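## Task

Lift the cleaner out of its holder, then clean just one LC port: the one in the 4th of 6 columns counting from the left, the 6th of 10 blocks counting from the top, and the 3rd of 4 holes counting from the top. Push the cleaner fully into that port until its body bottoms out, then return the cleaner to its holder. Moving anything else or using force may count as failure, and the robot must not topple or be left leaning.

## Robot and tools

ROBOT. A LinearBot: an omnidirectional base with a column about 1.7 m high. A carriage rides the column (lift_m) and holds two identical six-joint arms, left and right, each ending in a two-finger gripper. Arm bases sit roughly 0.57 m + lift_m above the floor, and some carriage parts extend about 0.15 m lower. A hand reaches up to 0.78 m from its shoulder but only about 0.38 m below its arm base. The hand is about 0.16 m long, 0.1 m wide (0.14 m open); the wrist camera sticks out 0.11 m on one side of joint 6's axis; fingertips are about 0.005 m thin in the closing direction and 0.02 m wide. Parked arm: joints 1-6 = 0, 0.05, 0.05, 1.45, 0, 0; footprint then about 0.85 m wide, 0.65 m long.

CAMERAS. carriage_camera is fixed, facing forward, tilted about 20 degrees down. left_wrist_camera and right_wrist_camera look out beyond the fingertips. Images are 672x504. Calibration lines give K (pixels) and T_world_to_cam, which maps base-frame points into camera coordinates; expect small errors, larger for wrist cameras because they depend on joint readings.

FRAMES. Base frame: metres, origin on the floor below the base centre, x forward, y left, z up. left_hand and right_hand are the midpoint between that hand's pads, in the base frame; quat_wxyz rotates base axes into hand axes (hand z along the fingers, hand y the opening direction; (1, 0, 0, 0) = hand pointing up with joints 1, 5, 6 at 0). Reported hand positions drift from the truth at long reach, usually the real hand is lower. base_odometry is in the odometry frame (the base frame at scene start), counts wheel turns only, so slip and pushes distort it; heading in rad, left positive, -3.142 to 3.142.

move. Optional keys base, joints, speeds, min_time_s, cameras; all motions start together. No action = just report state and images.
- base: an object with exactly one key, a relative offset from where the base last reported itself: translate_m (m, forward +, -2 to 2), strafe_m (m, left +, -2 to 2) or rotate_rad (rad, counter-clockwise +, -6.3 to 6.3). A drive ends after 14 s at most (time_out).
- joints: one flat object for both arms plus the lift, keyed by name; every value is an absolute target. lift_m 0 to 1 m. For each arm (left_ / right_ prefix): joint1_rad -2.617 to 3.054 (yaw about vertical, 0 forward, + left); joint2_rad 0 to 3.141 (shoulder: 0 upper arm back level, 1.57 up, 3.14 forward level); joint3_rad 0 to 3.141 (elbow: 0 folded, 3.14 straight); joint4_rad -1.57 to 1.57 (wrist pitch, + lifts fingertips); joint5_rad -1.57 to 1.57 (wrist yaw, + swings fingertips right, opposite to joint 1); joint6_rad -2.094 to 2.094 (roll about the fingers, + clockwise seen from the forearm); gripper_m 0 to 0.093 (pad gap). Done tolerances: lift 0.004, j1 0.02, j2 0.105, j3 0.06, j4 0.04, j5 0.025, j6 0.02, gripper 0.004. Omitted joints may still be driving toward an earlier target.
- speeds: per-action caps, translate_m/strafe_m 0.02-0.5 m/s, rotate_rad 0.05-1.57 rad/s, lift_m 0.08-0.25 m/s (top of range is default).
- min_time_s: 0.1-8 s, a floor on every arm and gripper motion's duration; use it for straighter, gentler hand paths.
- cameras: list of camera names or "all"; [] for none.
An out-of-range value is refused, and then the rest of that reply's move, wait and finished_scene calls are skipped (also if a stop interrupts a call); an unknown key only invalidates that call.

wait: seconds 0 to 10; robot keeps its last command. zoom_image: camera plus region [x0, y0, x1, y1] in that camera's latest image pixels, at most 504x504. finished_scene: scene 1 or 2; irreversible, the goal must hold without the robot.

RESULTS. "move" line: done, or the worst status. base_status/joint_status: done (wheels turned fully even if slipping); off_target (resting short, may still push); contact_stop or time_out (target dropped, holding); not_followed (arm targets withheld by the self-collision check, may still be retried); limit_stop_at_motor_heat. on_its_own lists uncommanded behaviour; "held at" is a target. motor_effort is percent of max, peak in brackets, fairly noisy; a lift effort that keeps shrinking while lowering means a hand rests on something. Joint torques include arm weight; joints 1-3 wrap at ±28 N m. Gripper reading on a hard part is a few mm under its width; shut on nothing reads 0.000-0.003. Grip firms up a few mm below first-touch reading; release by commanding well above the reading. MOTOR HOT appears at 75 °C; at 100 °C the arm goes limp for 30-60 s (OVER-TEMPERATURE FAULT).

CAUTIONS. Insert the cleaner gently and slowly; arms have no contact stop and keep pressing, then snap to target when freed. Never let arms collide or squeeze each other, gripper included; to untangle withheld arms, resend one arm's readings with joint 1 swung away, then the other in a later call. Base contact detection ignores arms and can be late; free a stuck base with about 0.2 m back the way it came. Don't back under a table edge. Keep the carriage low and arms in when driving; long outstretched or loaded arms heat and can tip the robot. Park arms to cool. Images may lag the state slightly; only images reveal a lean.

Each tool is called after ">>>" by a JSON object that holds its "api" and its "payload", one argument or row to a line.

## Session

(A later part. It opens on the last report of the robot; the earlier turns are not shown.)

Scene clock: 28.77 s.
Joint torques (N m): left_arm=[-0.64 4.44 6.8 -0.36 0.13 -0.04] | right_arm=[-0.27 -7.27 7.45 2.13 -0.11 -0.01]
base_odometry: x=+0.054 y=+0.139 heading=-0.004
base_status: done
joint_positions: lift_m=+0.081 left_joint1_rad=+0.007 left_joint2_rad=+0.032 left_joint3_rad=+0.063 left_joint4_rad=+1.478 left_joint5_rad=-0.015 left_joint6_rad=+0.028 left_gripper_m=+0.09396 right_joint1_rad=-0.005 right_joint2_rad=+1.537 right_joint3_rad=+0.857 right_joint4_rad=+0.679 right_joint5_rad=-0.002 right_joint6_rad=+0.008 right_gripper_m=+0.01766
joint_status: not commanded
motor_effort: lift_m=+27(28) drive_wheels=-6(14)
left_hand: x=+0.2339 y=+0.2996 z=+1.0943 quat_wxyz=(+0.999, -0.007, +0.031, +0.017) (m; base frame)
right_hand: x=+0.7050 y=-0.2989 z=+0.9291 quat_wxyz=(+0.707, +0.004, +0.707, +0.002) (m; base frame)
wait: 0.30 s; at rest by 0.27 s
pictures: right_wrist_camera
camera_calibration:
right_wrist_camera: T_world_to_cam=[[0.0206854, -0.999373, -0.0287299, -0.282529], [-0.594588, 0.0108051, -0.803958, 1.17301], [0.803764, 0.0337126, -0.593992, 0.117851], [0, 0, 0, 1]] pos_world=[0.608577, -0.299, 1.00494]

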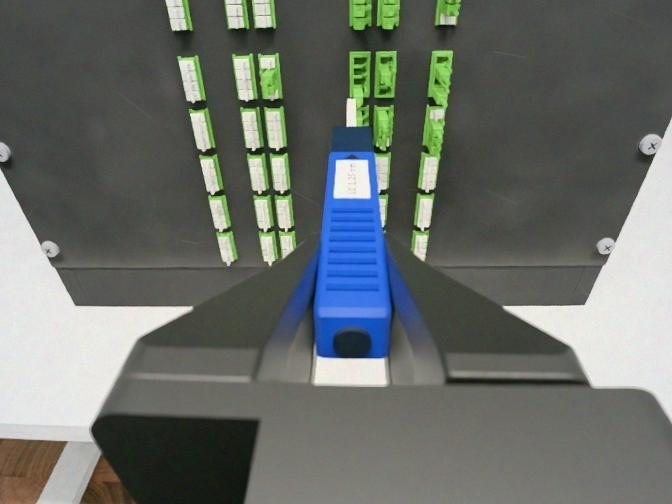

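>>> {"api": "move", "payload": {
  "joints": {"right_joint4_rad":0.708},
  "base": {"strafe_m":-0.003},
  "cameras": ["carriage_camera","right_wrist_camera"]
}}

>>> {"api": "zoom_image", "payload": {
  "camera": "carriage_camera",
  "region": [420, 190, 470, 240]
}}

>>> {"api": "zoom_image", "payload": {
  "camera": "right_wrist_camera",
  "region": [310, 40, 390, 120]
}}

Scene clock: 29.73 s.
Joint torques (N m): left_arm=[-0.55 4.05 6.93 -0.34 0.1 -0.02] | right_arm=[-0.24 -7.17 7.41 2.18 -0.12 -0.01]
move: done
base_odometry: x=+0.054 y=+0.136 heading=-0.003
base_status: done
joint_positions: lift_m=+0.081 left_joint1_rad=+0.007 left_joint2_rad=+0.032 left_joint3_rad=+0.063 left_joint4_rad=+1.478 left_joint5_rad=-0.014 left_joint6_rad=+0.028 left_gripper_m=+0.09396 right_joint1_rad=-0.006 right_joint2_rad=+1.537 right_joint3_rad=+0.857 right_joint4_rad=+0.686 right_joint5_rad=-0.002 right_joint6_rad=+0.008 right_gripper_m=+0.01766
joint_status: all done
motor_effort: lift_m=+27(28) drive_wheels=+6(9)
left_hand: x=+0.2339 y=+0.2996 z=+1.0943 quat_wxyz=(+0.999, -0.007, +0.031, +0.018) (m; base frame)
right_hand: x=+0.7050 y=-0.2995 z=+0.9309 quat_wxyz=(+0.709, +0.004, +0.705, +0.001) (m; base frame)
pictures: carriage_camera, right_wrist_camera
camera_calibration:
carriage_camera: T_world_to_cam=[[-0.0102331, -0.999704, -0.022053, 0.0231037], [-0.339272, 0.0242171, -0.940376, 1.05831], [0.940633, -0.00214094, -0.33942, 0.230627], [0, 0, 0, 1]] pos_world=[0.142358, -0.00203865, 1.074]
right_wrist_camera: T_world_to_cam=[[0.019369, -0.999407, -0.02847, -0.282359], [-0.588773, 0.0116128, -0.808215, 1.1746], [0.808066, 0.0324167, -0.588199, 0.110088], [0, 0, 0, 1]] pos_world=[0.608082, -0.299401, 1.00604]

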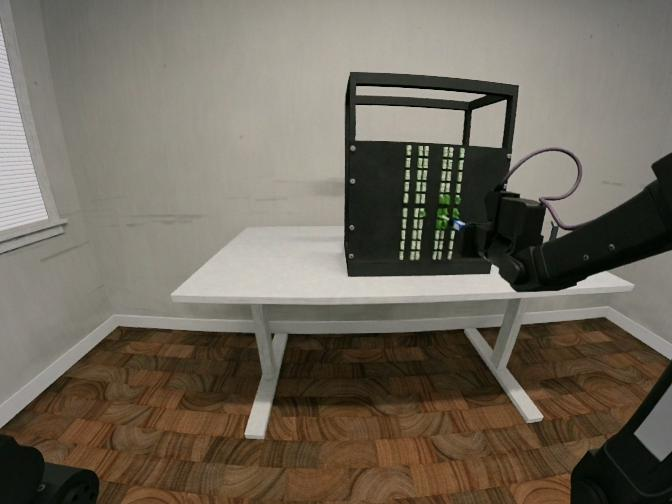

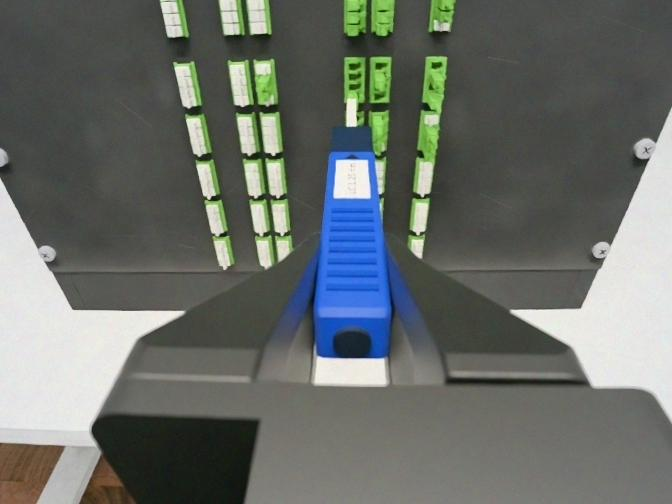

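Scaled by 10.080.

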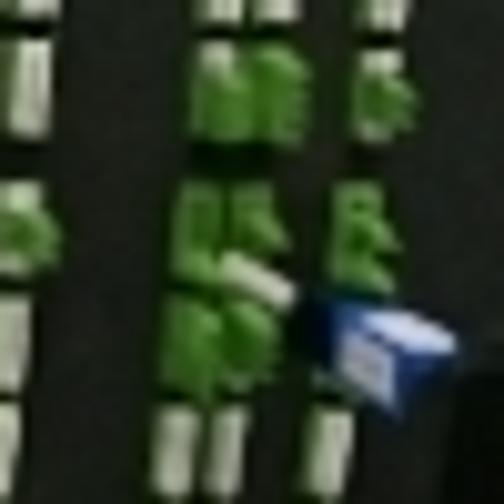

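Scaled by 6.300.

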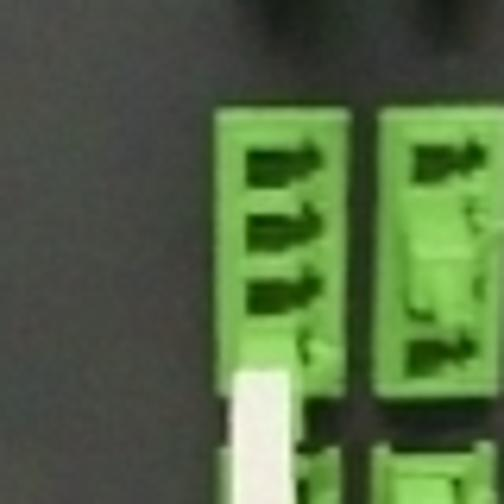

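>>> {"api": "move", "payload": {
  "joints": {"right_joint4_rad":0.718},
  "base": {"translate_m":0.01},
  "speeds": {"translate_m":0.04},
  "cameras": []
}}

>>> {"api": "wait", "payload": {
  "seconds": 0.3,
  "cameras": ["right_wrist_camera"]
}}

>>> {"api": "zoom_image", "payload": {
  "camera": "right_wrist_camera",
  "region": [330, 70, 380, 120]
}}

Scene clock: 31.00 s.
Joint torques (N m): left_arm=[-0.44 4.26 6.71 -0.38 0.1 0.01] | right_arm=[-0.2 -7.28 7.39 2.21 -0.11 -0.01]
move: done
base_odometry: x=+0.064 y=+0.136 heading=-0.002
base_status: done
joint_positions: lift_m=+0.081 left_joint1_rad=+0.007 left_joint2_rad=+0.032 left_joint3_rad=+0.063 left_joint4_rad=+1.479 left_joint5_rad=-0.014 left_joint6_rad=+0.028 left_gripper_m=+0.09396 right_joint1_rad=-0.006 right_joint2_rad=+1.537 right_joint3_rad=+0.857 right_joint4_rad=+0.696 right_joint5_rad=-0.001 right_joint6_rad=+0.008 right_gripper_m=+0.01766
joint_status: all done
motor_effort: lift_m=+27(28) drive_wheels=-3(15)
left_hand: x=+0.2337 y=+0.2996 z=+1.0943 quat_wxyz=(+0.999, -0.007, +0.030, +0.018) (m; base frame)
right_hand: x=+0.7050 y=-0.2996 z=+0.9332 quat_wxyz=(+0.713, +0.004, +0.701, +0.001) (m; base frame)
pictures: none
No camera images: "cameras" was empty.

Scene clock: 31.30 s.
Joint torques (N m): left_arm=[-0.46 4.1 6.97 -0.38 0.08 -0.04] | right_arm=[-0.14 -7.28 7.39 2.2 -0.11 0]
base_odometry: x=+0.064 y=+0.136 heading=-0.002
base_status: done
joint_positions: lift_m=+0.081 left_joint1_rad=+0.007 left_joint2_rad=+0.032 left_joint3_rad=+0.063 left_joint4_rad=+1.479 left_joint5_rad=-0.014 left_joint6_rad=+0.028 left_gripper_m=+0.09396 right_joint1_rad=-0.006 right_joint2_rad=+1.537 right_joint3_rad=+0.857 right_joint4_rad=+0.696 right_joint5_rad=-0.001 right_joint6_rad=+0.008 right_gripper_m=+0.01766
joint_status: all done
motor_effort: lift_m=+27(28) drive_wheels=-3(15)
left_hand: x=+0.2337 y=+0.2996 z=+1.0943 quat_wxyz=(+0.999, -0.007, +0.030, +0.018) (m; base frame)
right_hand: x=+0.7050 y=-0.2996 z=+0.9332 quat_wxyz=(+0.713, +0.004, +0.701, +0.001) (m; base frame)
wait: 0.30 s; at rest by 0.27 s
pictures: right_wrist_camera
camera_calibration:
right_wrist_camera: T_world_to_cam=[[0.0192787, -0.999414, -0.0282786, -0.282544], [-0.581029, 0.0118185, -0.813797, 1.17625], [0.813654, 0.0321197, -0.580461, 0.100284], [0, 0, 0, 1]] pos_world=[0.607287, -0.299502, 1.00745]

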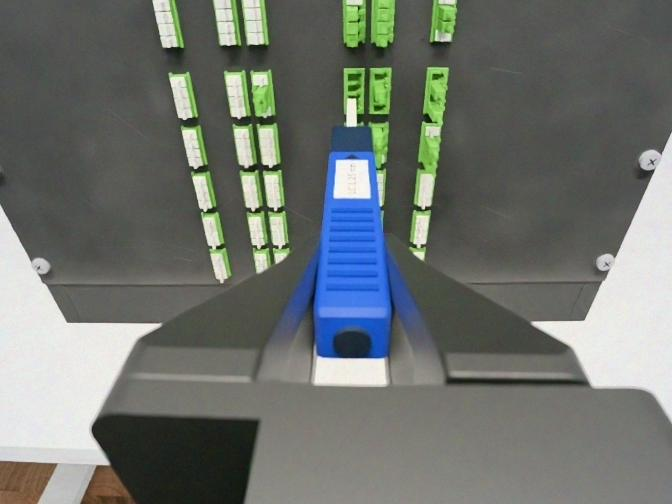

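Scaled by 10.080.

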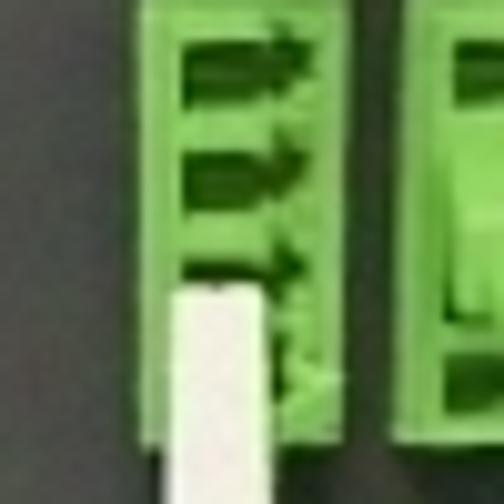

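>>> {"api": "move", "payload": {
  "joints": {"right_joint4_rad":0.699,"lift_m":0.0793},
  "base": {"translate_m":0.008},
  "speeds": {"translate_m":0.04},
  "cameras": []
}}

>>> {"api": "wait", "payload": {
  "seconds": 0.3,
  "cameras": ["right_wrist_camera"]
}}

>>> {"api": "zoom_image", "payload": {
  "camera": "right_wrist_camera",
  "region": [330, 70, 380, 120]
}}

Scene clock: 32.20 s.
Joint torques (N m): left_arm=[-0.59 4.31 6.71 -0.39 0.14 -0.1] | right_arm=[-0.14 -7.25 7.47 2 -0.11 -0.01]
move: done
base_odometry: x=+0.072 y=+0.136 heading=-0.002
base_status: done
joint_positions: lift_m=+0.079 left_joint1_rad=+0.007 left_joint2_rad=+0.032 left_joint3_rad=+0.063 left_joint4_rad=+1.480 left_joint5_rad=-0.014 left_joint6_rad=+0.028 left_gripper_m=+0.09396 right_joint1_rad=-0.006 right_joint2_rad=+1.537 right_joint3_rad=+0.857 right_joint4_rad=+0.696 right_joint5_rad=-0.001 right_joint6_rad=+0.008 right_gripper_m=+0.01766
joint_status: all done
motor_effort: lift_m=+26(27) drive_wheels=-3(14)
left_hand: x=+0.2336 y=+0.2996 z=+1.0927 quat_wxyz=(+0.999, -0.007, +0.030, +0.018) (m; base frame)
right_hand: x=+0.7050 y=-0.2996 z=+0.9317 quat_wxyz=(+0.713, +0.004, +0.701, +0.001) (m; base frame)
pictures: none
No camera images: "cameras" was empty.

Scene clock: 32.50 s.
Joint torques (N m): left_arm=[-0.47 4.38 6.86 -0.32 0.13 0.01] | right_arm=[-0.18 -7.35 7.38 1.99 -0.11 -0.01]
base_odometry: x=+0.072 y=+0.136 heading=-0.002
base_status: done
joint_positions: lift_m=+0.079 left_joint1_rad=+0.007 left_joint2_rad=+0.032 left_joint3_rad=+0.063 left_joint4_rad=+1.480 left_joint5_rad=-0.014 left_joint6_rad=+0.028 left_gripper_m=+0.09396 right_joint1_rad=-0.006 right_joint2_rad=+1.537 right_joint3_rad=+0.857 right_joint4_rad=+0.696 right_joint5_rad=-0.001 right_joint6_rad=+0.008 right_gripper_m=+0.01766
joint_status: all done
motor_effort: lift_m=+26(27) drive_wheels=-3(14)
left_hand: x=+0.2336 y=+0.2996 z=+1.0927 quat_wxyz=(+0.999, -0.007, +0.030, +0.018) (m; base frame)
right_hand: x=+0.7050 y=-0.2996 z=+0.9317 quat_wxyz=(+0.713, +0.004, +0.701, +0.001) (m; base frame)
wait: 0.30 s; at rest by 0.27 s
pictures: right_wrist_camera
camera_calibration:
right_wrist_camera: T_world_to_cam=[[0.0192923, -0.999414, -0.0282674, -0.282606], [-0.580735, 0.0118131, -0.814007, 1.17506], [0.813864, 0.03212, -0.580167, 0.0989913], [0, 0, 0, 1]] pos_world=[0.607288, -0.299502, 1.00595]

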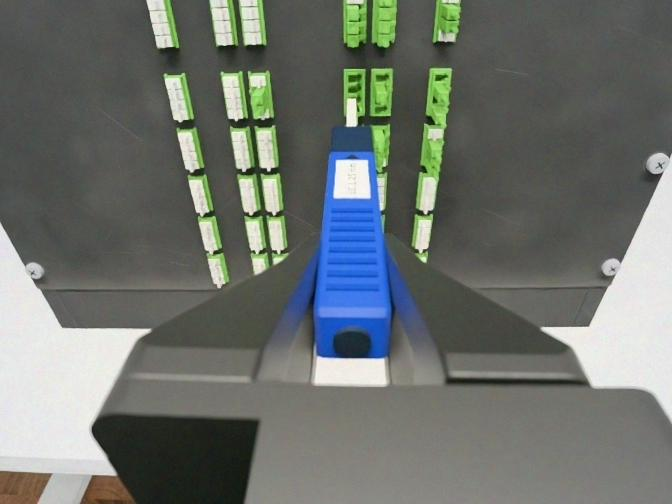

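Scaled by 10.080.

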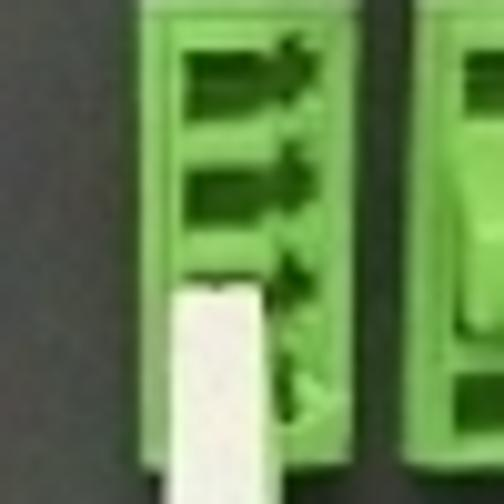

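>>> {"api": "move", "payload": {
  "joints": {"lift_m":0.0787},
  "cameras": []
}}

>>> {"api": "move", "payload": {
  "base": {"translate_m":0.003},
  "cameras": []
}}

>>> {"api": "wait", "payload": {
  "seconds": 0.3,
  "cameras": ["right_wrist_camera"]
}}

>>> {"api": "zoom_image", "payload": {
  "camera": "right_wrist_camera",
  "region": [330, 70, 380, 120]
}}

Scene clock: 33.03 s.
Joint torques (N m): left_arm=[-0.62 4.23 6.72 -0.4 0.14 0.01] | right_arm=[-0.2 -7.23 7.39 1.99 -0.11 -0.01]
move: done
base_odometry: x=+0.072 y=+0.136 heading=-0.002
base_status: not commanded
joint_positions: lift_m=+0.079 left_joint1_rad=+0.007 left_joint2_rad=+0.032 left_joint3_rad=+0.063 left_joint4_rad=+1.480 left_joint5_rad=-0.014 left_joint6_rad=+0.028 left_gripper_m=+0.09396 right_joint1_rad=-0.006 right_joint2_rad=+1.537 right_joint3_rad=+0.857 right_joint4_rad=+0.696 right_joint5_rad=-0.001 right_joint6_rad=+0.008 right_gripper_m=+0.01766
joint_status: all done
motor_effort: lift_m=+26(27) drive_wheels=-3(3)
left_hand: x=+0.2336 y=+0.2996 z=+1.0921 quat_wxyz=(+0.999, -0.007, +0.030, +0.018) (m; base frame)
right_hand: x=+0.7050 y=-0.2996 z=+0.9311 quat_wxyz=(+0.713, +0.004, +0.701, +0.001) (m; base frame)
pictures: none
No camera images: "cameras" was empty.

Scene clock: 33.73 s.
Joint torques (N m): left_arm=[-0.29 4.29 6.74 -0.28 0.11 0] | right_arm=[-0.17 -7.24 7.38 2.01 -0.12 -0.01]
move: done
base_odometry: x=+0.075 y=+0.136 heading=-0.002
base_status: done
joint_positions: lift_m=+0.079 left_joint1_rad=+0.007 left_joint2_rad=+0.032 left_joint3_rad=+0.063 left_joint4_rad=+1.478 left_joint5_rad=-0.014 left_joint6_rad=+0.028 left_gripper_m=+0.09396 right_joint1_rad=-0.006 right_joint2_rad=+1.537 right_joint3_rad=+0.857 right_joint4_rad=+0.695 right_joint5_rad=-0.001 right_joint6_rad=+0.008 right_gripper_m=+0.01766
joint_status: not commanded
motor_effort: lift_m=+26(26) drive_wheels=+2(13)
left_hand: x=+0.2339 y=+0.2996 z=+1.0921 quat_wxyz=(+0.999, -0.007, +0.031, +0.018) (m; base frame)
right_hand: x=+0.7050 y=-0.2996 z=+0.9310 quat_wxyz=(+0.713, +0.004, +0.702, +0.001) (m; base frame)
pictures: none
No camera images: "cameras" was empty.

Scene clock: 34.03 s.
Joint torques (N m): left_arm=[-0.51 4.37 6.87 -0.36 0.14 0.01] | right_arm=[-0.13 -7.24 7.38 2.01 -0.11 -0.01]
base_odometry: x=+0.075 y=+0.136 heading=-0.002
base_status: done
joint_positions: lift_m=+0.079 left_joint1_rad=+0.007 left_joint2_rad=+0.032 left_joint3_rad=+0.063 left_joint4_rad=+1.478 left_joint5_rad=-0.014 left_joint6_rad=+0.028 left_gripper_m=+0.09396 right_joint1_rad=-0.006 right_joint2_rad=+1.537 right_joint3_rad=+0.857 right_joint4_rad=+0.695 right_joint5_rad=-0.001 right_joint6_rad=+0.008 right_gripper_m=+0.01766
joint_status: not commanded
motor_effort: lift_m=+26(26) drive_wheels=+2(13)
left_hand: x=+0.2339 y=+0.2996 z=+1.0921 quat_wxyz=(+0.999, -0.007, +0.031, +0.018) (m; base frame)
right_hand: x=+0.7050 y=-0.2996 z=+0.9310 quat_wxyz=(+0.713, +0.004, +0.702, +0.001) (m; base frame)
wait: 0.30 s; at rest by 0.27 s
pictures: right_wrist_camera
camera_calibration:
right_wrist_camera: T_world_to_cam=[[0.0192682, -0.999414, -0.0282854, -0.282595], [-0.581323, 0.0118185, -0.813587, 1.17449], [0.813445, 0.0321194, -0.580754, 0.099348], [0, 0, 0, 1]] pos_world=[0.607387, -0.299502, 1.00525]

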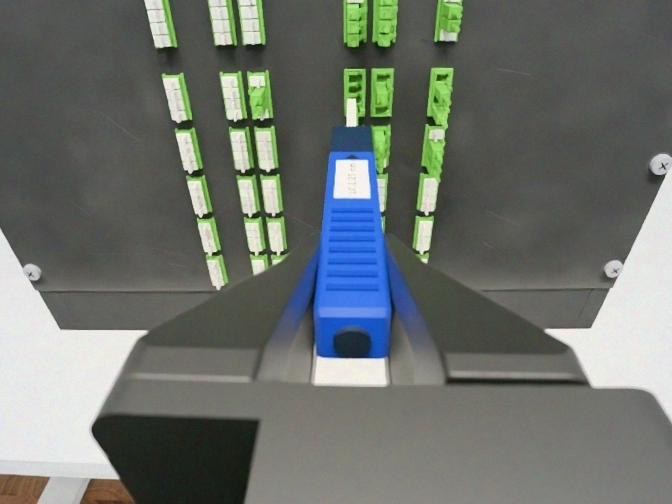

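Scaled by 10.080.

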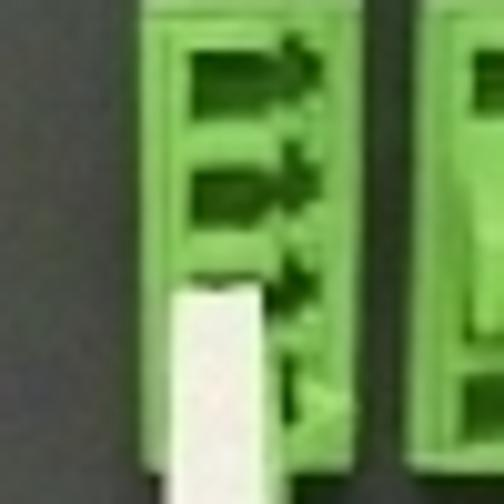

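>>> {"api": "move", "payload": {
  "base": {"rotate_rad":-0.0015},
  "cameras": []
}}

>>> {"api": "wait", "payload": {
  "seconds": 0.3,
  "cameras": ["right_wrist_camera"]
}}

>>> {"api": "zoom_image", "payload": {
  "camera": "right_wrist_camera",
  "region": [330, 70, 380, 120]
}}

Scene clock: 51.17 s.
Joint torques (N m): left_arm=[-0.36 4.42 6.78 -0.35 0.13 -0.06] | right_arm=[-0.31 -7.25 7.42 2 -0.11 -0.01]
move: done
base_odometry: x=+0.075 y=+0.136 heading=-0.003
base_status: done
joint_positions: lift_m=+0.079 left_joint1_rad=+0.007 left_joint2_rad=+0.032 left_joint3_rad=+0.063 left_joint4_rad=+1.478 left_joint5_rad=-0.014 left_joint6_rad=+0.028 left_gripper_m=+0.09396 right_joint1_rad=-0.006 right_joint2_rad=+1.537 right_joint3_rad=+0.857 right_joint4_rad=+0.695 right_joint5_rad=-0.001 right_joint6_rad=+0.008 right_gripper_m=+0.01766
joint_status: not commanded
motor_effort: lift_m=+26(26) drive_wheels=+4(5)
left_hand: x=+0.2339 y=+0.2996 z=+1.0921 quat_wxyz=(+0.999, -0.007, +0.031, +0.018) (m; base frame)
right_hand: x=+0.7050 y=-0.2996 z=+0.9310 quat_wxyz=(+0.713, +0.004, +0.702, +0.001) (m; base frame)
pictures: none
No camera images: "cameras" was empty.

Scene clock: 51.47 s.
Joint torques (N m): left_arm=[-0.5 4.31 6.97 -0.33 0.12 0] | right_arm=[-0.17 -7.27 7.41 2 -0.11 -0.01]
base_odometry: x=+0.075 y=+0.136 heading=-0.003
base_status: done
joint_positions: lift_m=+0.079 left_joint1_rad=+0.007 left_joint2_rad=+0.032 left_joint3_rad=+0.063 left_joint4_rad=+1.478 left_joint5_rad=-0.014 left_joint6_rad=+0.028 left_gripper_m=+0.09396 right_joint1_rad=-0.006 right_joint2_rad=+1.537 right_joint3_rad=+0.857 right_joint4_rad=+0.695 right_joint5_rad=-0.001 right_joint6_rad=+0.008 right_gripper_m=+0.01766
joint_status: not commanded
motor_effort: lift_m=+26(26) drive_wheels=+4(5)
left_hand: x=+0.2339 y=+0.2996 z=+1.0921 quat_wxyz=(+0.999, -0.007, +0.031, +0.018) (m; base frame)
right_hand: x=+0.7050 y=-0.2996 z=+0.9310 quat_wxyz=(+0.713, +0.004, +0.702, +0.001) (m; base frame)
wait: 0.30 s; at rest by 0.27 s
pictures: right_wrist_camera
camera_calibration:
right_wrist_camera: T_world_to_cam=[[0.0192682, -0.999414, -0.0282854, -0.282595], [-0.581323, 0.0118185, -0.813587, 1.17449], [0.813445, 0.0321194, -0.580754, 0.099348], [0, 0, 0, 1]] pos_world=[0.607387, -0.299502, 1.00525]

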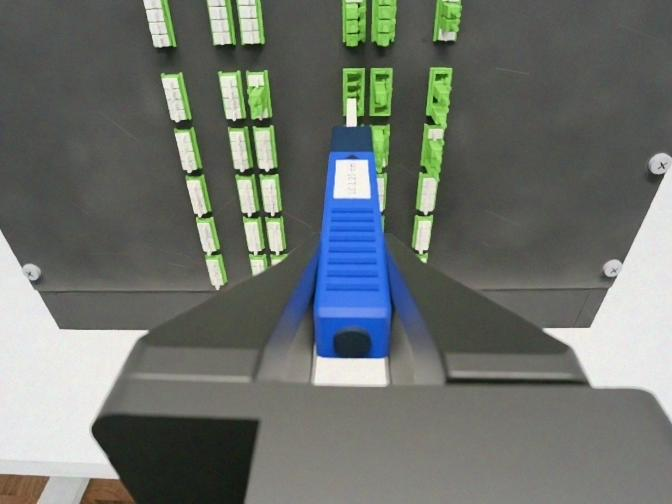

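Scaled by 10.080.

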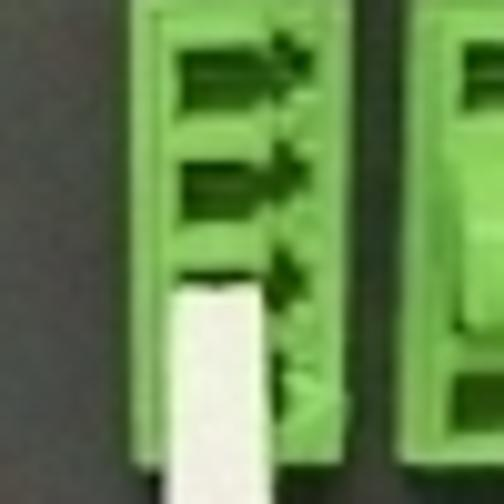

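>>> {"api": "move", "payload": {
  "base": {"translate_m":0.002},
  "cameras": []
}}

>>> {"api": "wait", "payload": {
  "seconds": 0.3,
  "cameras": ["right_wrist_camera"]
}}

>>> {"api": "zoom_image", "payload": {
  "camera": "right_wrist_camera",
  "region": [330, 70, 380, 120]
}}

Scene clock: 52.23 s.
Joint torques (N m): left_arm=[-0.42 4.19 6.9 -0.32 0.1 0.01] | right_arm=[-0.16 -7.3 7.38 2.01 -0.11 0]
move: done
base_odometry: x=+0.077 y=+0.136 heading=-0.002
base_status: done
joint_positions: lift_m=+0.079 left_joint1_rad=+0.007 left_joint2_rad=+0.032 left_joint3_rad=+0.063 left_joint4_rad=+1.478 left_joint5_rad=-0.014 left_joint6_rad=+0.028 left_gripper_m=+0.09396 right_joint1_rad=-0.006 right_joint2_rad=+1.537 right_joint3_rad=+0.857 right_joint4_rad=+0.694 right_joint5_rad=-0.001 right_joint6_rad=+0.008 right_gripper_m=+0.01766
joint_status: not commanded
motor_effort: lift_m=+26(26) drive_wheels=+4(15)
left_hand: x=+0.2340 y=+0.2996 z=+1.0921 quat_wxyz=(+0.999, -0.007, +0.031, +0.018) (m; base frame)
right_hand: x=+0.7050 y=-0.2996 z=+0.9307 quat_wxyz=(+0.712, +0.004, +0.702, +0.001) (m; base frame)
pictures: none
No camera images: "cameras" was empty.

Scene clock: 52.53 s.
Joint torques (N m): left_arm=[-0.28 4.18 7.05 -0.36 0.13 -0.03] | right_arm=[-0.2 -7.28 7.42 2.02 -0.11 0]
base_odometry: x=+0.077 y=+0.136 heading=-0.002
base_status: done
joint_positions: lift_m=+0.079 left_joint1_rad=+0.007 left_joint2_rad=+0.032 left_joint3_rad=+0.063 left_joint4_rad=+1.478 left_joint5_rad=-0.014 left_joint6_rad=+0.028 left_gripper_m=+0.09396 right_joint1_rad=-0.006 right_joint2_rad=+1.537 right_joint3_rad=+0.857 right_joint4_rad=+0.694 right_joint5_rad=-0.001 right_joint6_rad=+0.008 right_gripper_m=+0.01766
joint_status: not commanded
motor_effort: lift_m=+26(26) drive_wheels=+3(15)
left_hand: x=+0.2340 y=+0.2996 z=+1.0921 quat_wxyz=(+0.999, -0.007, +0.031, +0.018) (m; base frame)
right_hand: x=+0.7050 y=-0.2996 z=+0.9307 quat_wxyz=(+0.712, +0.004, +0.702, +0.001) (m; base frame)
wait: 0.30 s; at rest by 0.27 s
pictures: right_wrist_camera
camera_calibration:
right_wrist_camera: T_world_to_cam=[[0.019239, -0.999414, -0.0283068, -0.282564], [-0.582249, 0.0118163, -0.812924, 1.17428], [0.812782, 0.0321215, -0.581681, 0.100485], [0, 0, 0, 1]] pos_world=[0.607487, -0.299502, 1.00505]

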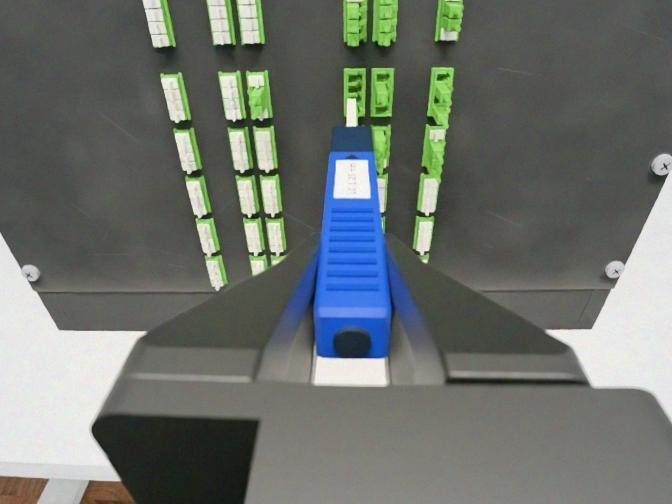

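Scaled by 10.080.

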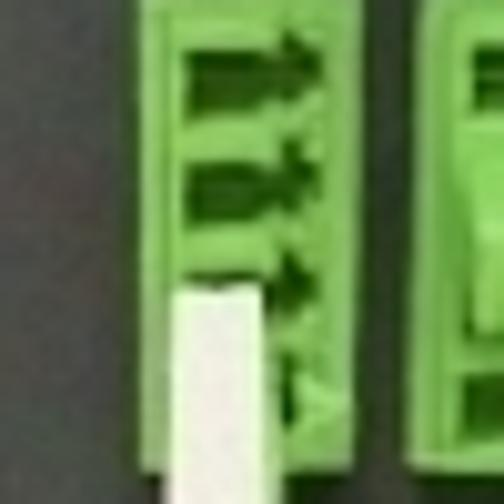

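>>> {"api": "move", "payload": {
  "base": {"rotate_rad":-0.001},
  "cameras": []
}}

>>> {"api": "move", "payload": {
  "base": {"translate_m":0.002},
  "cameras": []
}}

>>> {"api": "wait", "payload": {
  "seconds": 0.3,
  "cameras": ["right_wrist_camera"]
}}

>>> {"api": "zoom_image", "payload": {
  "camera": "right_wrist_camera",
  "region": [330, 70, 380, 120]
}}

Scene clock: 53.13 s.
Joint torques (N m): left_arm=[-0.35 4.25 6.74 -0.4 0.11 -0.04] | right_arm=[-0.18 -7.24 7.39 2.01 -0.11 -0.01]
move: done
base_odometry: x=+0.077 y=+0.136 heading=-0.003
base_status: done
joint_positions: lift_m=+0.079 left_joint1_rad=+0.007 left_joint2_rad=+0.032 left_joint3_rad=+0.063 left_joint4_rad=+1.478 left_joint5_rad=-0.014 left_joint6_rad=+0.028 left_gripper_m=+0.09396 right_joint1_rad=-0.006 right_joint2_rad=+1.537 right_joint3_rad=+0.857 right_joint4_rad=+0.694 right_joint5_rad=-0.001 right_joint6_rad=+0.008 right_gripper_m=+0.01766
joint_status: not commanded
motor_effort: lift_m=+26(26) drive_wheels=+4(5)
left_hand: x=+0.2340 y=+0.2996 z=+1.0921 quat_wxyz=(+0.999, -0.007, +0.031, +0.018) (m; base frame)
right_hand: x=+0.7050 y=-0.2996 z=+0.9307 quat_wxyz=(+0.712, +0.004, +0.702, +0.001) (m; base frame)
pictures: none
No camera images: "cameras" was empty.

Scene clock: 53.80 s.
Joint torques (N m): left_arm=[-0.57 4.22 6.74 -0.34 0.07 -0.07] | right_arm=[-0.13 -7.3 7.36 2.01 -0.11 -0.02]
move: done
base_odometry: x=+0.079 y=+0.136 heading=-0.002
base_status: done
joint_positions: lift_m=+0.079 left_joint1_rad=+0.007 left_joint2_rad=+0.032 left_joint3_rad=+0.063 left_joint4_rad=+1.478 left_joint5_rad=-0.014 left_joint6_rad=+0.028 left_gripper_m=+0.09396 right_joint1_rad=-0.006 right_joint2_rad=+1.537 right_joint3_rad=+0.857 right_joint4_rad=+0.694 right_joint5_rad=-0.001 right_joint6_rad=+0.008 right_gripper_m=+0.01766
joint_status: not commanded
motor_effort: lift_m=+26(26) drive_wheels=+3(16)
left_hand: x=+0.2340 y=+0.2996 z=+1.0921 quat_wxyz=(+0.999, -0.007, +0.031, +0.018) (m; base frame)
right_hand: x=+0.7050 y=-0.2996 z=+0.9306 quat_wxyz=(+0.712, +0.004, +0.702, +0.001) (m; base frame)
pictures: none
No camera images: "cameras" was empty.

Scene clock: 54.10 s.
Joint torques (N m): left_arm=[-0.38 4.01 6.95 -0.39 0.13 -0.04] | right_arm=[-0.21 -7.24 7.42 2.01 -0.11 -0.01]
base_odometry: x=+0.079 y=+0.136 heading=-0.002
base_status: done
joint_positions: lift_m=+0.079 left_joint1_rad=+0.007 left_joint2_rad=+0.032 left_joint3_rad=+0.063 left_joint4_rad=+1.478 left_joint5_rad=-0.014 left_joint6_rad=+0.028 left_gripper_m=+0.09396 right_joint1_rad=-0.006 right_joint2_rad=+1.537 right_joint3_rad=+0.857 right_joint4_rad=+0.694 right_joint5_rad=-0.001 right_joint6_rad=+0.008 right_gripper_m=+0.01766
joint_status: not commanded
motor_effort: lift_m=+26(26) drive_wheels=+3(16)
left_hand: x=+0.2340 y=+0.2996 z=+1.0921 quat_wxyz=(+0.999, -0.007, +0.031, +0.018) (m; base frame)
right_hand: x=+0.7050 y=-0.2996 z=+0.9306 quat_wxyz=(+0.712, +0.004, +0.702, +0.001) (m; base frame)
wait: 0.30 s; at rest by 0.27 s
pictures: right_wrist_camera
camera_calibration:
right_wrist_camera: T_world_to_cam=[[0.0192274, -0.999414, -0.0283151, -0.282548], [-0.582543, 0.0118182, -0.812714, 1.17424], [0.812573, 0.0321211, -0.581974, 0.100907], [0, 0, 0, 1]] pos_world=[0.607486, -0.299502, 1.00505]

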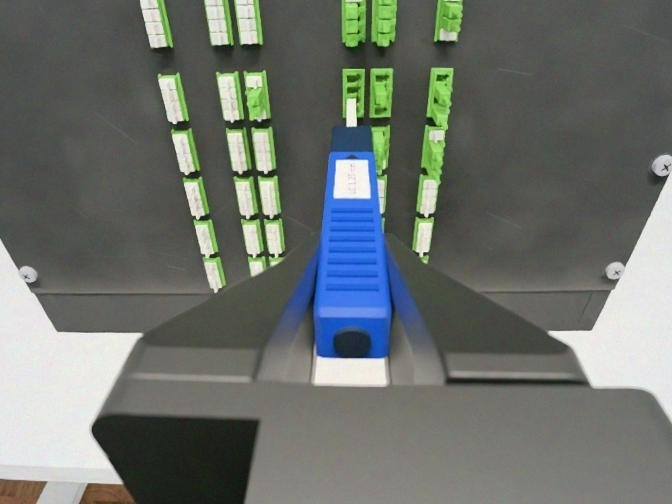

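Scaled by 10.080.

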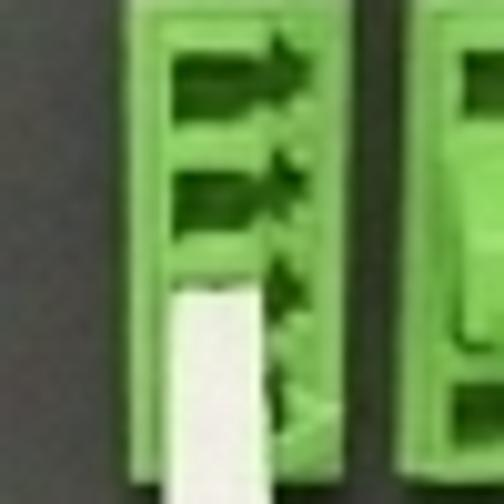

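>>> {"api": "move", "payload": {
  "base": {"translate_m":0.003},
  "cameras": []
}}

>>> {"api": "wait", "payload": {
  "seconds": 0.3,
  "cameras": ["right_wrist_camera"]
}}

>>> {"api": "zoom_image", "payload": {
  "camera": "right_wrist_camera",
  "region": [330, 70, 380, 120]
}}

Scene clock: 54.90 s.
Joint torques (N m): left_arm=[-0.73 4.04 6.84 -0.34 0.14 -0.03] | right_arm=[-0.1 -7.25 7.43 2.01 -0.11 -0.01]
move: done
base_odometry: x=+0.082 y=+0.136 heading=-0.002
base_status: done
joint_positions: lift_m=+0.079 left_joint1_rad=+0.007 left_joint2_rad=+0.032 left_joint3_rad=+0.063 left_joint4_rad=+1.477 left_joint5_rad=-0.014 left_joint6_rad=+0.028 left_gripper_m=+0.09396 right_joint1_rad=-0.006 right_joint2_rad=+1.537 right_joint3_rad=+0.857 right_joint4_rad=+0.694 right_joint5_rad=-0.001 right_joint6_rad=+0.008 right_gripper_m=+0.01766
joint_status: not commanded
motor_effort: lift_m=+26(26) drive_wheels=+4(12)
left_hand: x=+0.2342 y=+0.2996 z=+1.0921 quat_wxyz=(+0.999, -0.007, +0.031, +0.018) (m; base frame)
right_hand: x=+0.7050 y=-0.2996 z=+0.9306 quat_wxyz=(+0.712, +0.004, +0.702, +0.001) (m; base frame)
pictures: none
No camera images: "cameras" was empty.

Scene clock: 55.20 s.
Joint torques (N m): left_arm=[-0.47 4.23 6.82 -0.33 0.1 -0.06] | right_arm=[-0.2 -7.28 7.34 2.01 -0.11 -0.01]
base_odometry: x=+0.082 y=+0.136 heading=-0.002
base_status: done
joint_positions: lift_m=+0.079 left_joint1_rad=+0.007 left_joint2_rad=+0.032 left_joint3_rad=+0.063 left_joint4_rad=+1.477 left_joint5_rad=-0.014 left_joint6_rad=+0.028 left_gripper_m=+0.09396 right_joint1_rad=-0.006 right_joint2_rad=+1.537 right_joint3_rad=+0.857 right_joint4_rad=+0.694 right_joint5_rad=-0.001 right_joint6_rad=+0.008 right_gripper_m=+0.01766
joint_status: not commanded
motor_effort: lift_m=+26(26) drive_wheels=+3(12)
left_hand: x=+0.2342 y=+0.2996 z=+1.0921 quat_wxyz=(+0.999, -0.007, +0.031, +0.018) (m; base frame)
right_hand: x=+0.7050 y=-0.2996 z=+0.9306 quat_wxyz=(+0.712, +0.004, +0.702, +0.001) (m; base frame)
wait: 0.30 s; at rest by 0.27 s
pictures: right_wrist_camera
camera_calibration:
right_wrist_camera: T_world_to_cam=[[0.0192274, -0.999414, -0.0283151, -0.282548], [-0.582543, 0.0118182, -0.812714, 1.17424], [0.812573, 0.0321211, -0.581974, 0.100907], [0, 0, 0, 1]] pos_world=[0.607486, -0.299502, 1.00505]

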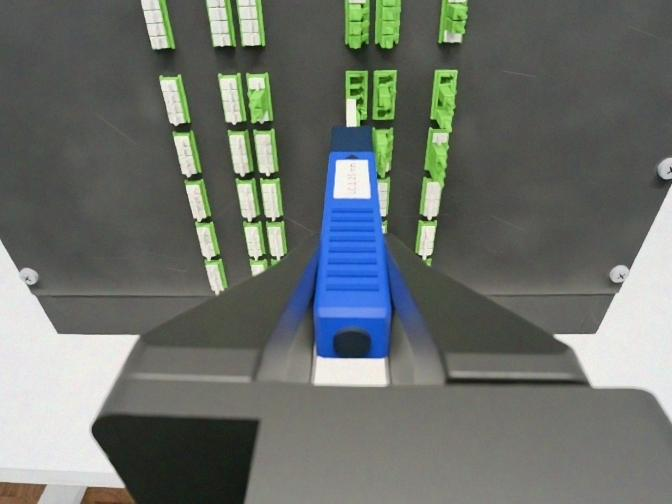

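Scaled by 10.080.

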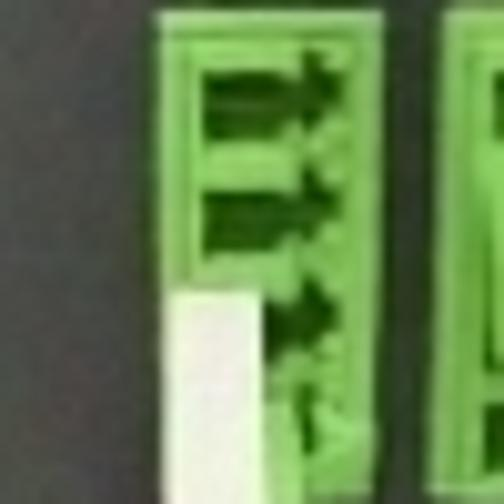

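>>> {"api": "move", "payload": {
  "base": {"translate_m":-0.004},
  "cameras": []
}}

>>> {"api": "wait", "payload": {
  "seconds": 0.3,
  "cameras": ["right_wrist_camera"]
}}

>>> {"api": "zoom_image", "payload": {
  "camera": "right_wrist_camera",
  "region": [330, 70, 380, 120]
}}

Scene clock: 55.93 s.
Joint torques (N m): left_arm=[-0.42 4.46 6.83 -0.32 0.13 -0.02] | right_arm=[-0.14 -7.25 7.45 2.02 -0.11 0]
move: done
base_odometry: x=+0.078 y=+0.136 heading=-0.002
base_status: done
joint_positions: lift_m=+0.079 left_joint1_rad=+0.007 left_joint2_rad=+0.032 left_joint3_rad=+0.063 left_joint4_rad=+1.477 left_joint5_rad=-0.014 left_joint6_rad=+0.028 left_gripper_m=+0.09396 right_joint1_rad=-0.006 right_joint2_rad=+1.537 right_joint3_rad=+0.857 right_joint4_rad=+0.694 right_joint5_rad=-0.001 right_joint6_rad=+0.008 right_gripper_m=+0.01766
joint_status: not commanded
motor_effort: lift_m=+26(26) drive_wheels=+2(8)
left_hand: x=+0.2341 y=+0.2996 z=+1.0921 quat_wxyz=(+0.999, -0.007, +0.031, +0.018) (m; base frame)
right_hand: x=+0.7050 y=-0.2996 z=+0.9306 quat_wxyz=(+0.712, +0.004, +0.702, +0.001) (m; base frame)
pictures: none
No camera images: "cameras" was empty.

Scene clock: 56.23 s.
Joint torques (N m): left_arm=[-0.42 4.33 6.67 -0.39 0.11 -0.06] | right_arm=[-0.17 -7.24 7.47 2.02 -0.11 -0.01]
base_odometry: x=+0.078 y=+0.136 heading=-0.002
base_status: done
joint_positions: lift_m=+0.079 left_joint1_rad=+0.007 left_joint2_rad=+0.032 left_joint3_rad=+0.063 left_joint4_rad=+1.477 left_joint5_rad=-0.014 left_joint6_rad=+0.028 left_gripper_m=+0.09396 right_joint1_rad=-0.006 right_joint2_rad=+1.537 right_joint3_rad=+0.857 right_joint4_rad=+0.694 right_joint5_rad=-0.001 right_joint6_rad=+0.008 right_gripper_m=+0.01766
joint_status: not commanded
motor_effort: lift_m=+26(26) drive_wheels=+2(8)
left_hand: x=+0.2341 y=+0.2996 z=+1.0921 quat_wxyz=(+0.999, -0.007, +0.031, +0.018) (m; base frame)
right_hand: x=+0.7050 y=-0.2996 z=+0.9306 quat_wxyz=(+0.712, +0.004, +0.702, +0.001) (m; base frame)
wait: 0.30 s; at rest by 0.27 s
pictures: right_wrist_camera
camera_calibration:
right_wrist_camera: T_world_to_cam=[[0.0192274, -0.999414, -0.0283151, -0.282548], [-0.582543, 0.0118182, -0.812714, 1.17424], [0.812573, 0.0321211, -0.581974, 0.100907], [0, 0, 0, 1]] pos_world=[0.607486, -0.299502, 1.00505]

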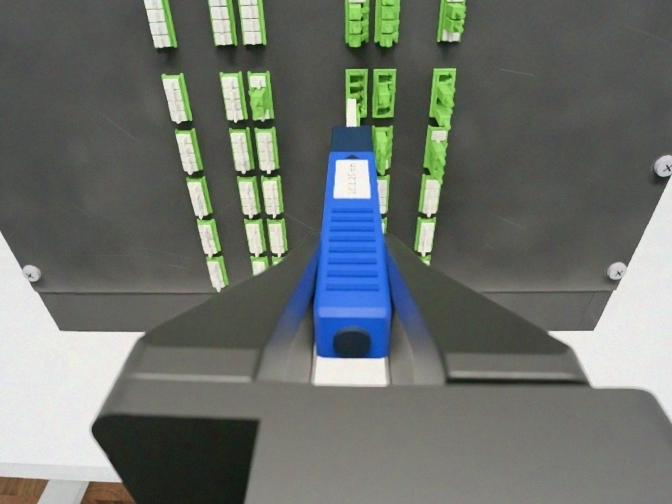

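Scaled by 10.080.

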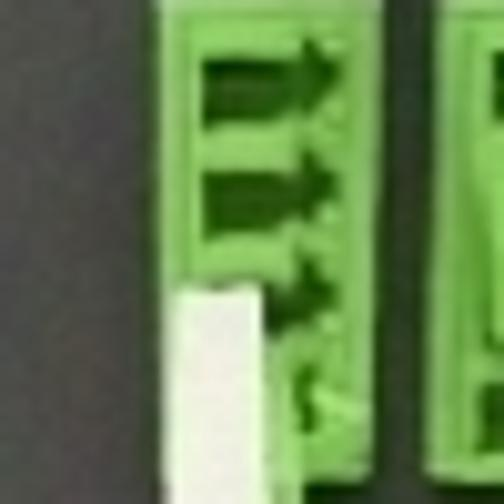

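>>> {"api": "move", "payload": {
  "base": {"rotate_rad":-0.0025},
  "cameras": []
}}

>>> {"api": "wait", "payload": {
  "seconds": 0.3,
  "cameras": ["right_wrist_camera"]
}}

>>> {"api": "zoom_image", "payload": {
  "camera": "right_wrist_camera",
  "region": [330, 70, 380, 120]
}}

Scene clock: 56.80 s.
Joint torques (N m): left_arm=[-0.51 4.16 6.93 -0.33 0.12 0] | right_arm=[-0.16 -7.27 7.39 2.01 -0.11 0]
move: done
base_odometry: x=+0.078 y=+0.136 heading=-0.003
base_status: done
joint_positions: lift_m=+0.079 left_joint1_rad=+0.007 left_joint2_rad=+0.032 left_joint3_rad=+0.063 left_joint4_rad=+1.477 left_joint5_rad=-0.014 left_joint6_rad=+0.028 left_gripper_m=+0.09396 right_joint1_rad=-0.006 right_joint2_rad=+1.537 right_joint3_rad=+0.857 right_joint4_rad=+0.694 right_joint5_rad=-0.001 right_joint6_rad=+0.008 right_gripper_m=+0.01766
joint_status: not commanded
motor_effort: lift_m=+26(26) drive_wheels=-5(7)
left_hand: x=+0.2341 y=+0.2996 z=+1.0921 quat_wxyz=(+0.999, -0.007, +0.031, +0.018) (m; base frame)
right_hand: x=+0.7050 y=-0.2996 z=+0.9306 quat_wxyz=(+0.712, +0.004, +0.702, +0.001) (m; base frame)
pictures: none
No camera images: "cameras" was empty.

Scene clock: 57.10 s.
Joint torques (N m): left_arm=[-0.38 4.07 6.91 -0.35 0.1 -0.03] | right_arm=[-0.16 -7.3 7.39 2.01 -0.11 0]
base_odometry: x=+0.078 y=+0.136 heading=-0.003
base_status: done
joint_positions: lift_m=+0.079 left_joint1_rad=+0.007 left_joint2_rad=+0.032 left_joint3_rad=+0.063 left_joint4_rad=+1.477 left_joint5_rad=-0.014 left_joint6_rad=+0.028 left_gripper_m=+0.09396 right_joint1_rad=-0.006 right_joint2_rad=+1.537 right_joint3_rad=+0.857 right_joint4_rad=+0.694 right_joint5_rad=-0.001 right_joint6_rad=+0.008 right_gripper_m=+0.01766
joint_status: not commanded
motor_effort: lift_m=+26(26) drive_wheels=-5(7)
left_hand: x=+0.2341 y=+0.2996 z=+1.0921 quat_wxyz=(+0.999, -0.007, +0.031, +0.018) (m; base frame)
right_hand: x=+0.7050 y=-0.2996 z=+0.9306 quat_wxyz=(+0.712, +0.004, +0.702, +0.001) (m; base frame)
wait: 0.30 s; at rest by 0.27 s
pictures: right_wrist_camera
camera_calibration:
right_wrist_camera: T_world_to_cam=[[0.0192274, -0.999414, -0.0283151, -0.282548], [-0.582543, 0.0118182, -0.812714, 1.17424], [0.812573, 0.0321211, -0.581974, 0.100907], [0, 0, 0, 1]] pos_world=[0.607486, -0.299502, 1.00505]

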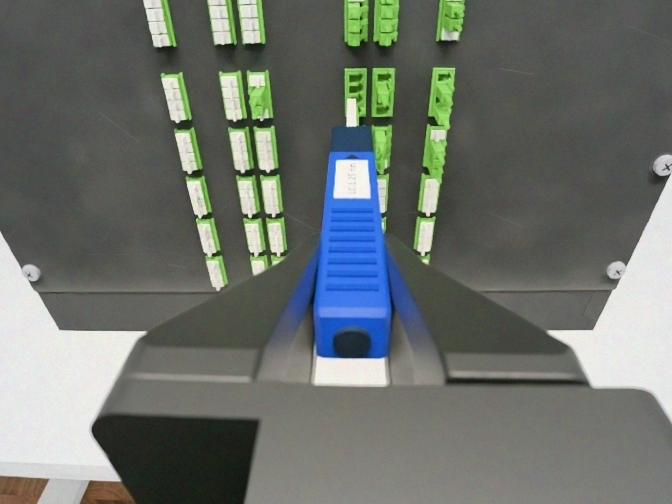

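Scaled by 10.080.

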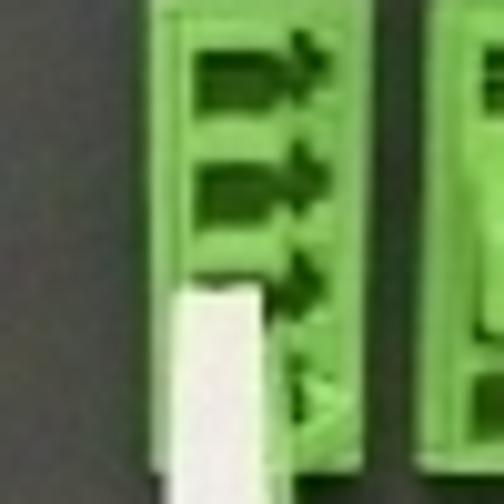

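>>> {"api": "move", "payload": {
  "base": {"rotate_rad":-0.002},
  "cameras": []
}}

>>> {"api": "wait", "payload": {
  "seconds": 0.3,
  "cameras": ["right_wrist_camera"]
}}

>>> {"api": "zoom_image", "payload": {
  "camera": "right_wrist_camera",
  "region": [330, 70, 380, 120]
}}

Scene clock: 57.60 s.
Joint torques (N m): left_arm=[-0.44 4.22 6.93 -0.34 0.09 -0.07] | right_arm=[-0.14 -7.27 7.42 2.01 -0.11 -0.01]
move: done
base_odometry: x=+0.078 y=+0.136 heading=-0.004
base_status: done
joint_positions: lift_m=+0.079 left_joint1_rad=+0.007 left_joint2_rad=+0.032 left_joint3_rad=+0.063 left_joint4_rad=+1.477 left_joint5_rad=-0.014 left_joint6_rad=+0.028 left_gripper_m=+0.09396 right_joint1_rad=-0.006 right_joint2_rad=+1.537 right_joint3_rad=+0.857 right_joint4_rad=+0.694 right_joint5_rad=-0.001 right_joint6_rad=+0.008 right_gripper_m=+0.01766
joint_status: not commanded
motor_effort: lift_m=+26(26) drive_wheels=+7(10)
left_hand: x=+0.2342 y=+0.2996 z=+1.0921 quat_wxyz=(+0.999, -0.007, +0.031, +0.018) (m; base frame)
right_hand: x=+0.7050 y=-0.2996 z=+0.9306 quat_wxyz=(+0.712, +0.004, +0.702, +0.001) (m; base frame)
pictures: none
No camera images: "cameras" was empty.

Scene clock: 57.90 s.
Joint torques (N m): left_arm=[-0.46 4.22 6.83 -0.34 0.13 -0.06] | right_arm=[-0.17 -7.23 7.41 2.01 -0.11 -0.01]
base_odometry: x=+0.078 y=+0.136 heading=-0.004
base_status: done
joint_positions: lift_m=+0.079 left_joint1_rad=+0.007 left_joint2_rad=+0.032 left_joint3_rad=+0.063 left_joint4_rad=+1.477 left_joint5_rad=-0.014 left_joint6_rad=+0.028 left_gripper_m=+0.09396 right_joint1_rad=-0.006 right_joint2_rad=+1.537 right_joint3_rad=+0.857 right_joint4_rad=+0.694 right_joint5_rad=-0.001 right_joint6_rad=+0.008 right_gripper_m=+0.01766
joint_status: not commanded
motor_effort: lift_m=+26(26) drive_wheels=+7(10)
left_hand: x=+0.2342 y=+0.2996 z=+1.0921 quat_wxyz=(+0.999, -0.007, +0.031, +0.018) (m; base frame)
right_hand: x=+0.7050 y=-0.2996 z=+0.9306 quat_wxyz=(+0.712, +0.004, +0.702, +0.001) (m; base frame)
wait: 0.30 s; at rest by 0.27 s
pictures: right_wrist_camera
camera_calibration:
right_wrist_camera: T_world_to_cam=[[0.0192274, -0.999414, -0.0283151, -0.282548], [-0.582543, 0.0118182, -0.812714, 1.17424], [0.812573, 0.0321211, -0.581974, 0.100907], [0, 0, 0, 1]] pos_world=[0.607486, -0.299502, 1.00505]

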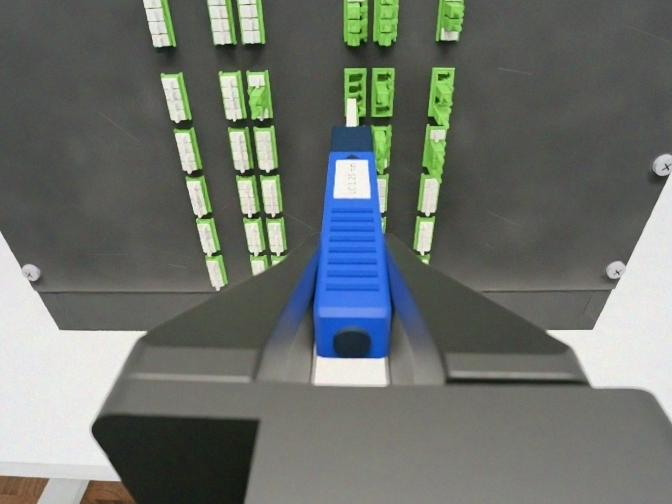

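Scaled by 10.080.

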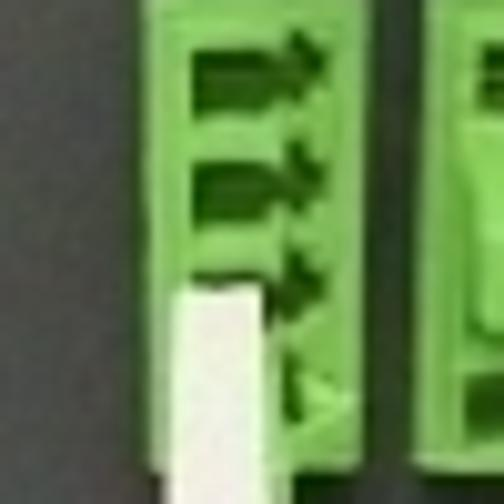

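>>> {"api": "move", "payload": {
  "base": {"rotate_rad":-0.002},
  "cameras": []
}}

>>> {"api": "wait", "payload": {
  "seconds": 0.3,
  "cameras": ["right_wrist_camera"]
}}

>>> {"api": "zoom_image", "payload": {
  "camera": "right_wrist_camera",
  "region": [330, 70, 380, 120]
}}

Scene clock: 58.40 s.
Joint torques (N m): left_arm=[-0.5 4.21 6.93 -0.33 0.08 0.03] | right_arm=[-0.16 -7.24 7.38 2.01 -0.11 0]
move: done
base_odometry: x=+0.078 y=+0.136 heading=-0.005
base_status: done
joint_positions: lift_m=+0.079 left_joint1_rad=+0.007 left_joint2_rad=+0.032 left_joint3_rad=+0.063 left_joint4_rad=+1.477 left_joint5_rad=-0.014 left_joint6_rad=+0.028 left_gripper_m=+0.09396 right_joint1_rad=-0.006 right_joint2_rad=+1.537 right_joint3_rad=+0.857 right_joint4_rad=+0.694 right_joint5_rad=-0.001 right_joint6_rad=+0.008 right_gripper_m=+0.01766
joint_status: not commanded
motor_effort: lift_m=+26(26) drive_wheels=-7(11)
left_hand: x=+0.2343 y=+0.2996 z=+1.0921 quat_wxyz=(+0.999, -0.007, +0.031, +0.018) (m; base frame)
right_hand: x=+0.7050 y=-0.2996 z=+0.9306 quat_wxyz=(+0.712, +0.004, +0.702, +0.001) (m; base frame)
pictures: none
No camera images: "cameras" was empty.

Scene clock: 58.70 s.
Joint torques (N m): left_arm=[-0.5 4.23 6.91 -0.33 0.06 -0.05] | right_arm=[-0.17 -7.24 7.42 2.01 -0.11 -0.01]
base_odometry: x=+0.078 y=+0.136 heading=-0.005
base_status: done
joint_positions: lift_m=+0.079 left_joint1_rad=+0.007 left_joint2_rad=+0.032 left_joint3_rad=+0.063 left_joint4_rad=+1.477 left_joint5_rad=-0.014 left_joint6_rad=+0.028 left_gripper_m=+0.09396 right_joint1_rad=-0.006 right_joint2_rad=+1.537 right_joint3_rad=+0.857 right_joint4_rad=+0.694 right_joint5_rad=-0.001 right_joint6_rad=+0.008 right_gripper_m=+0.01766
joint_status: not commanded
motor_effort: lift_m=+26(26) drive_wheels=-7(11)
left_hand: x=+0.2343 y=+0.2996 z=+1.0921 quat_wxyz=(+0.999, -0.007, +0.031, +0.018) (m; base frame)
right_hand: x=+0.7050 y=-0.2996 z=+0.9306 quat_wxyz=(+0.712, +0.004, +0.702, +0.001) (m; base frame)
wait: 0.30 s; at rest by 0.27 s
pictures: right_wrist_camera
camera_calibration:
right_wrist_camera: T_world_to_cam=[[0.0192274, -0.999414, -0.0283151, -0.282548], [-0.582543, 0.0118182, -0.812714, 1.17424], [0.812573, 0.0321211, -0.581974, 0.100907], [0, 0, 0, 1]] pos_world=[0.607486, -0.299502, 1.00505]

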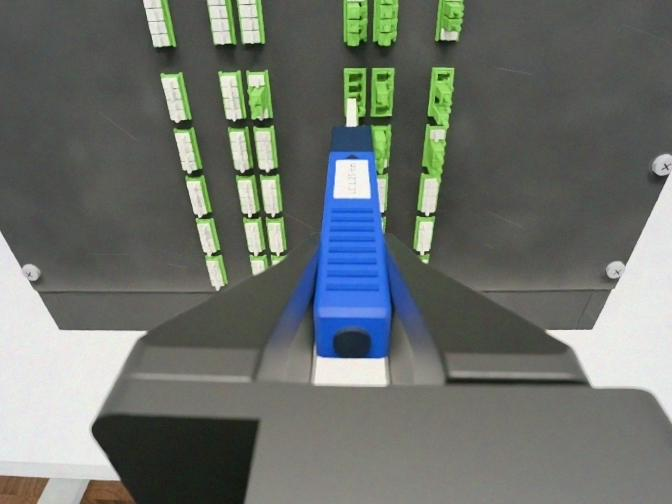

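Scaled by 10.080.

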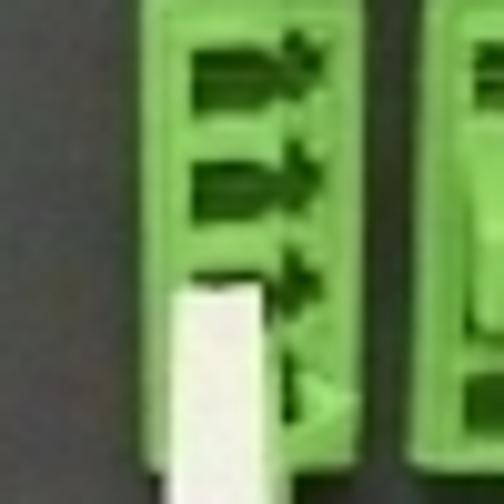

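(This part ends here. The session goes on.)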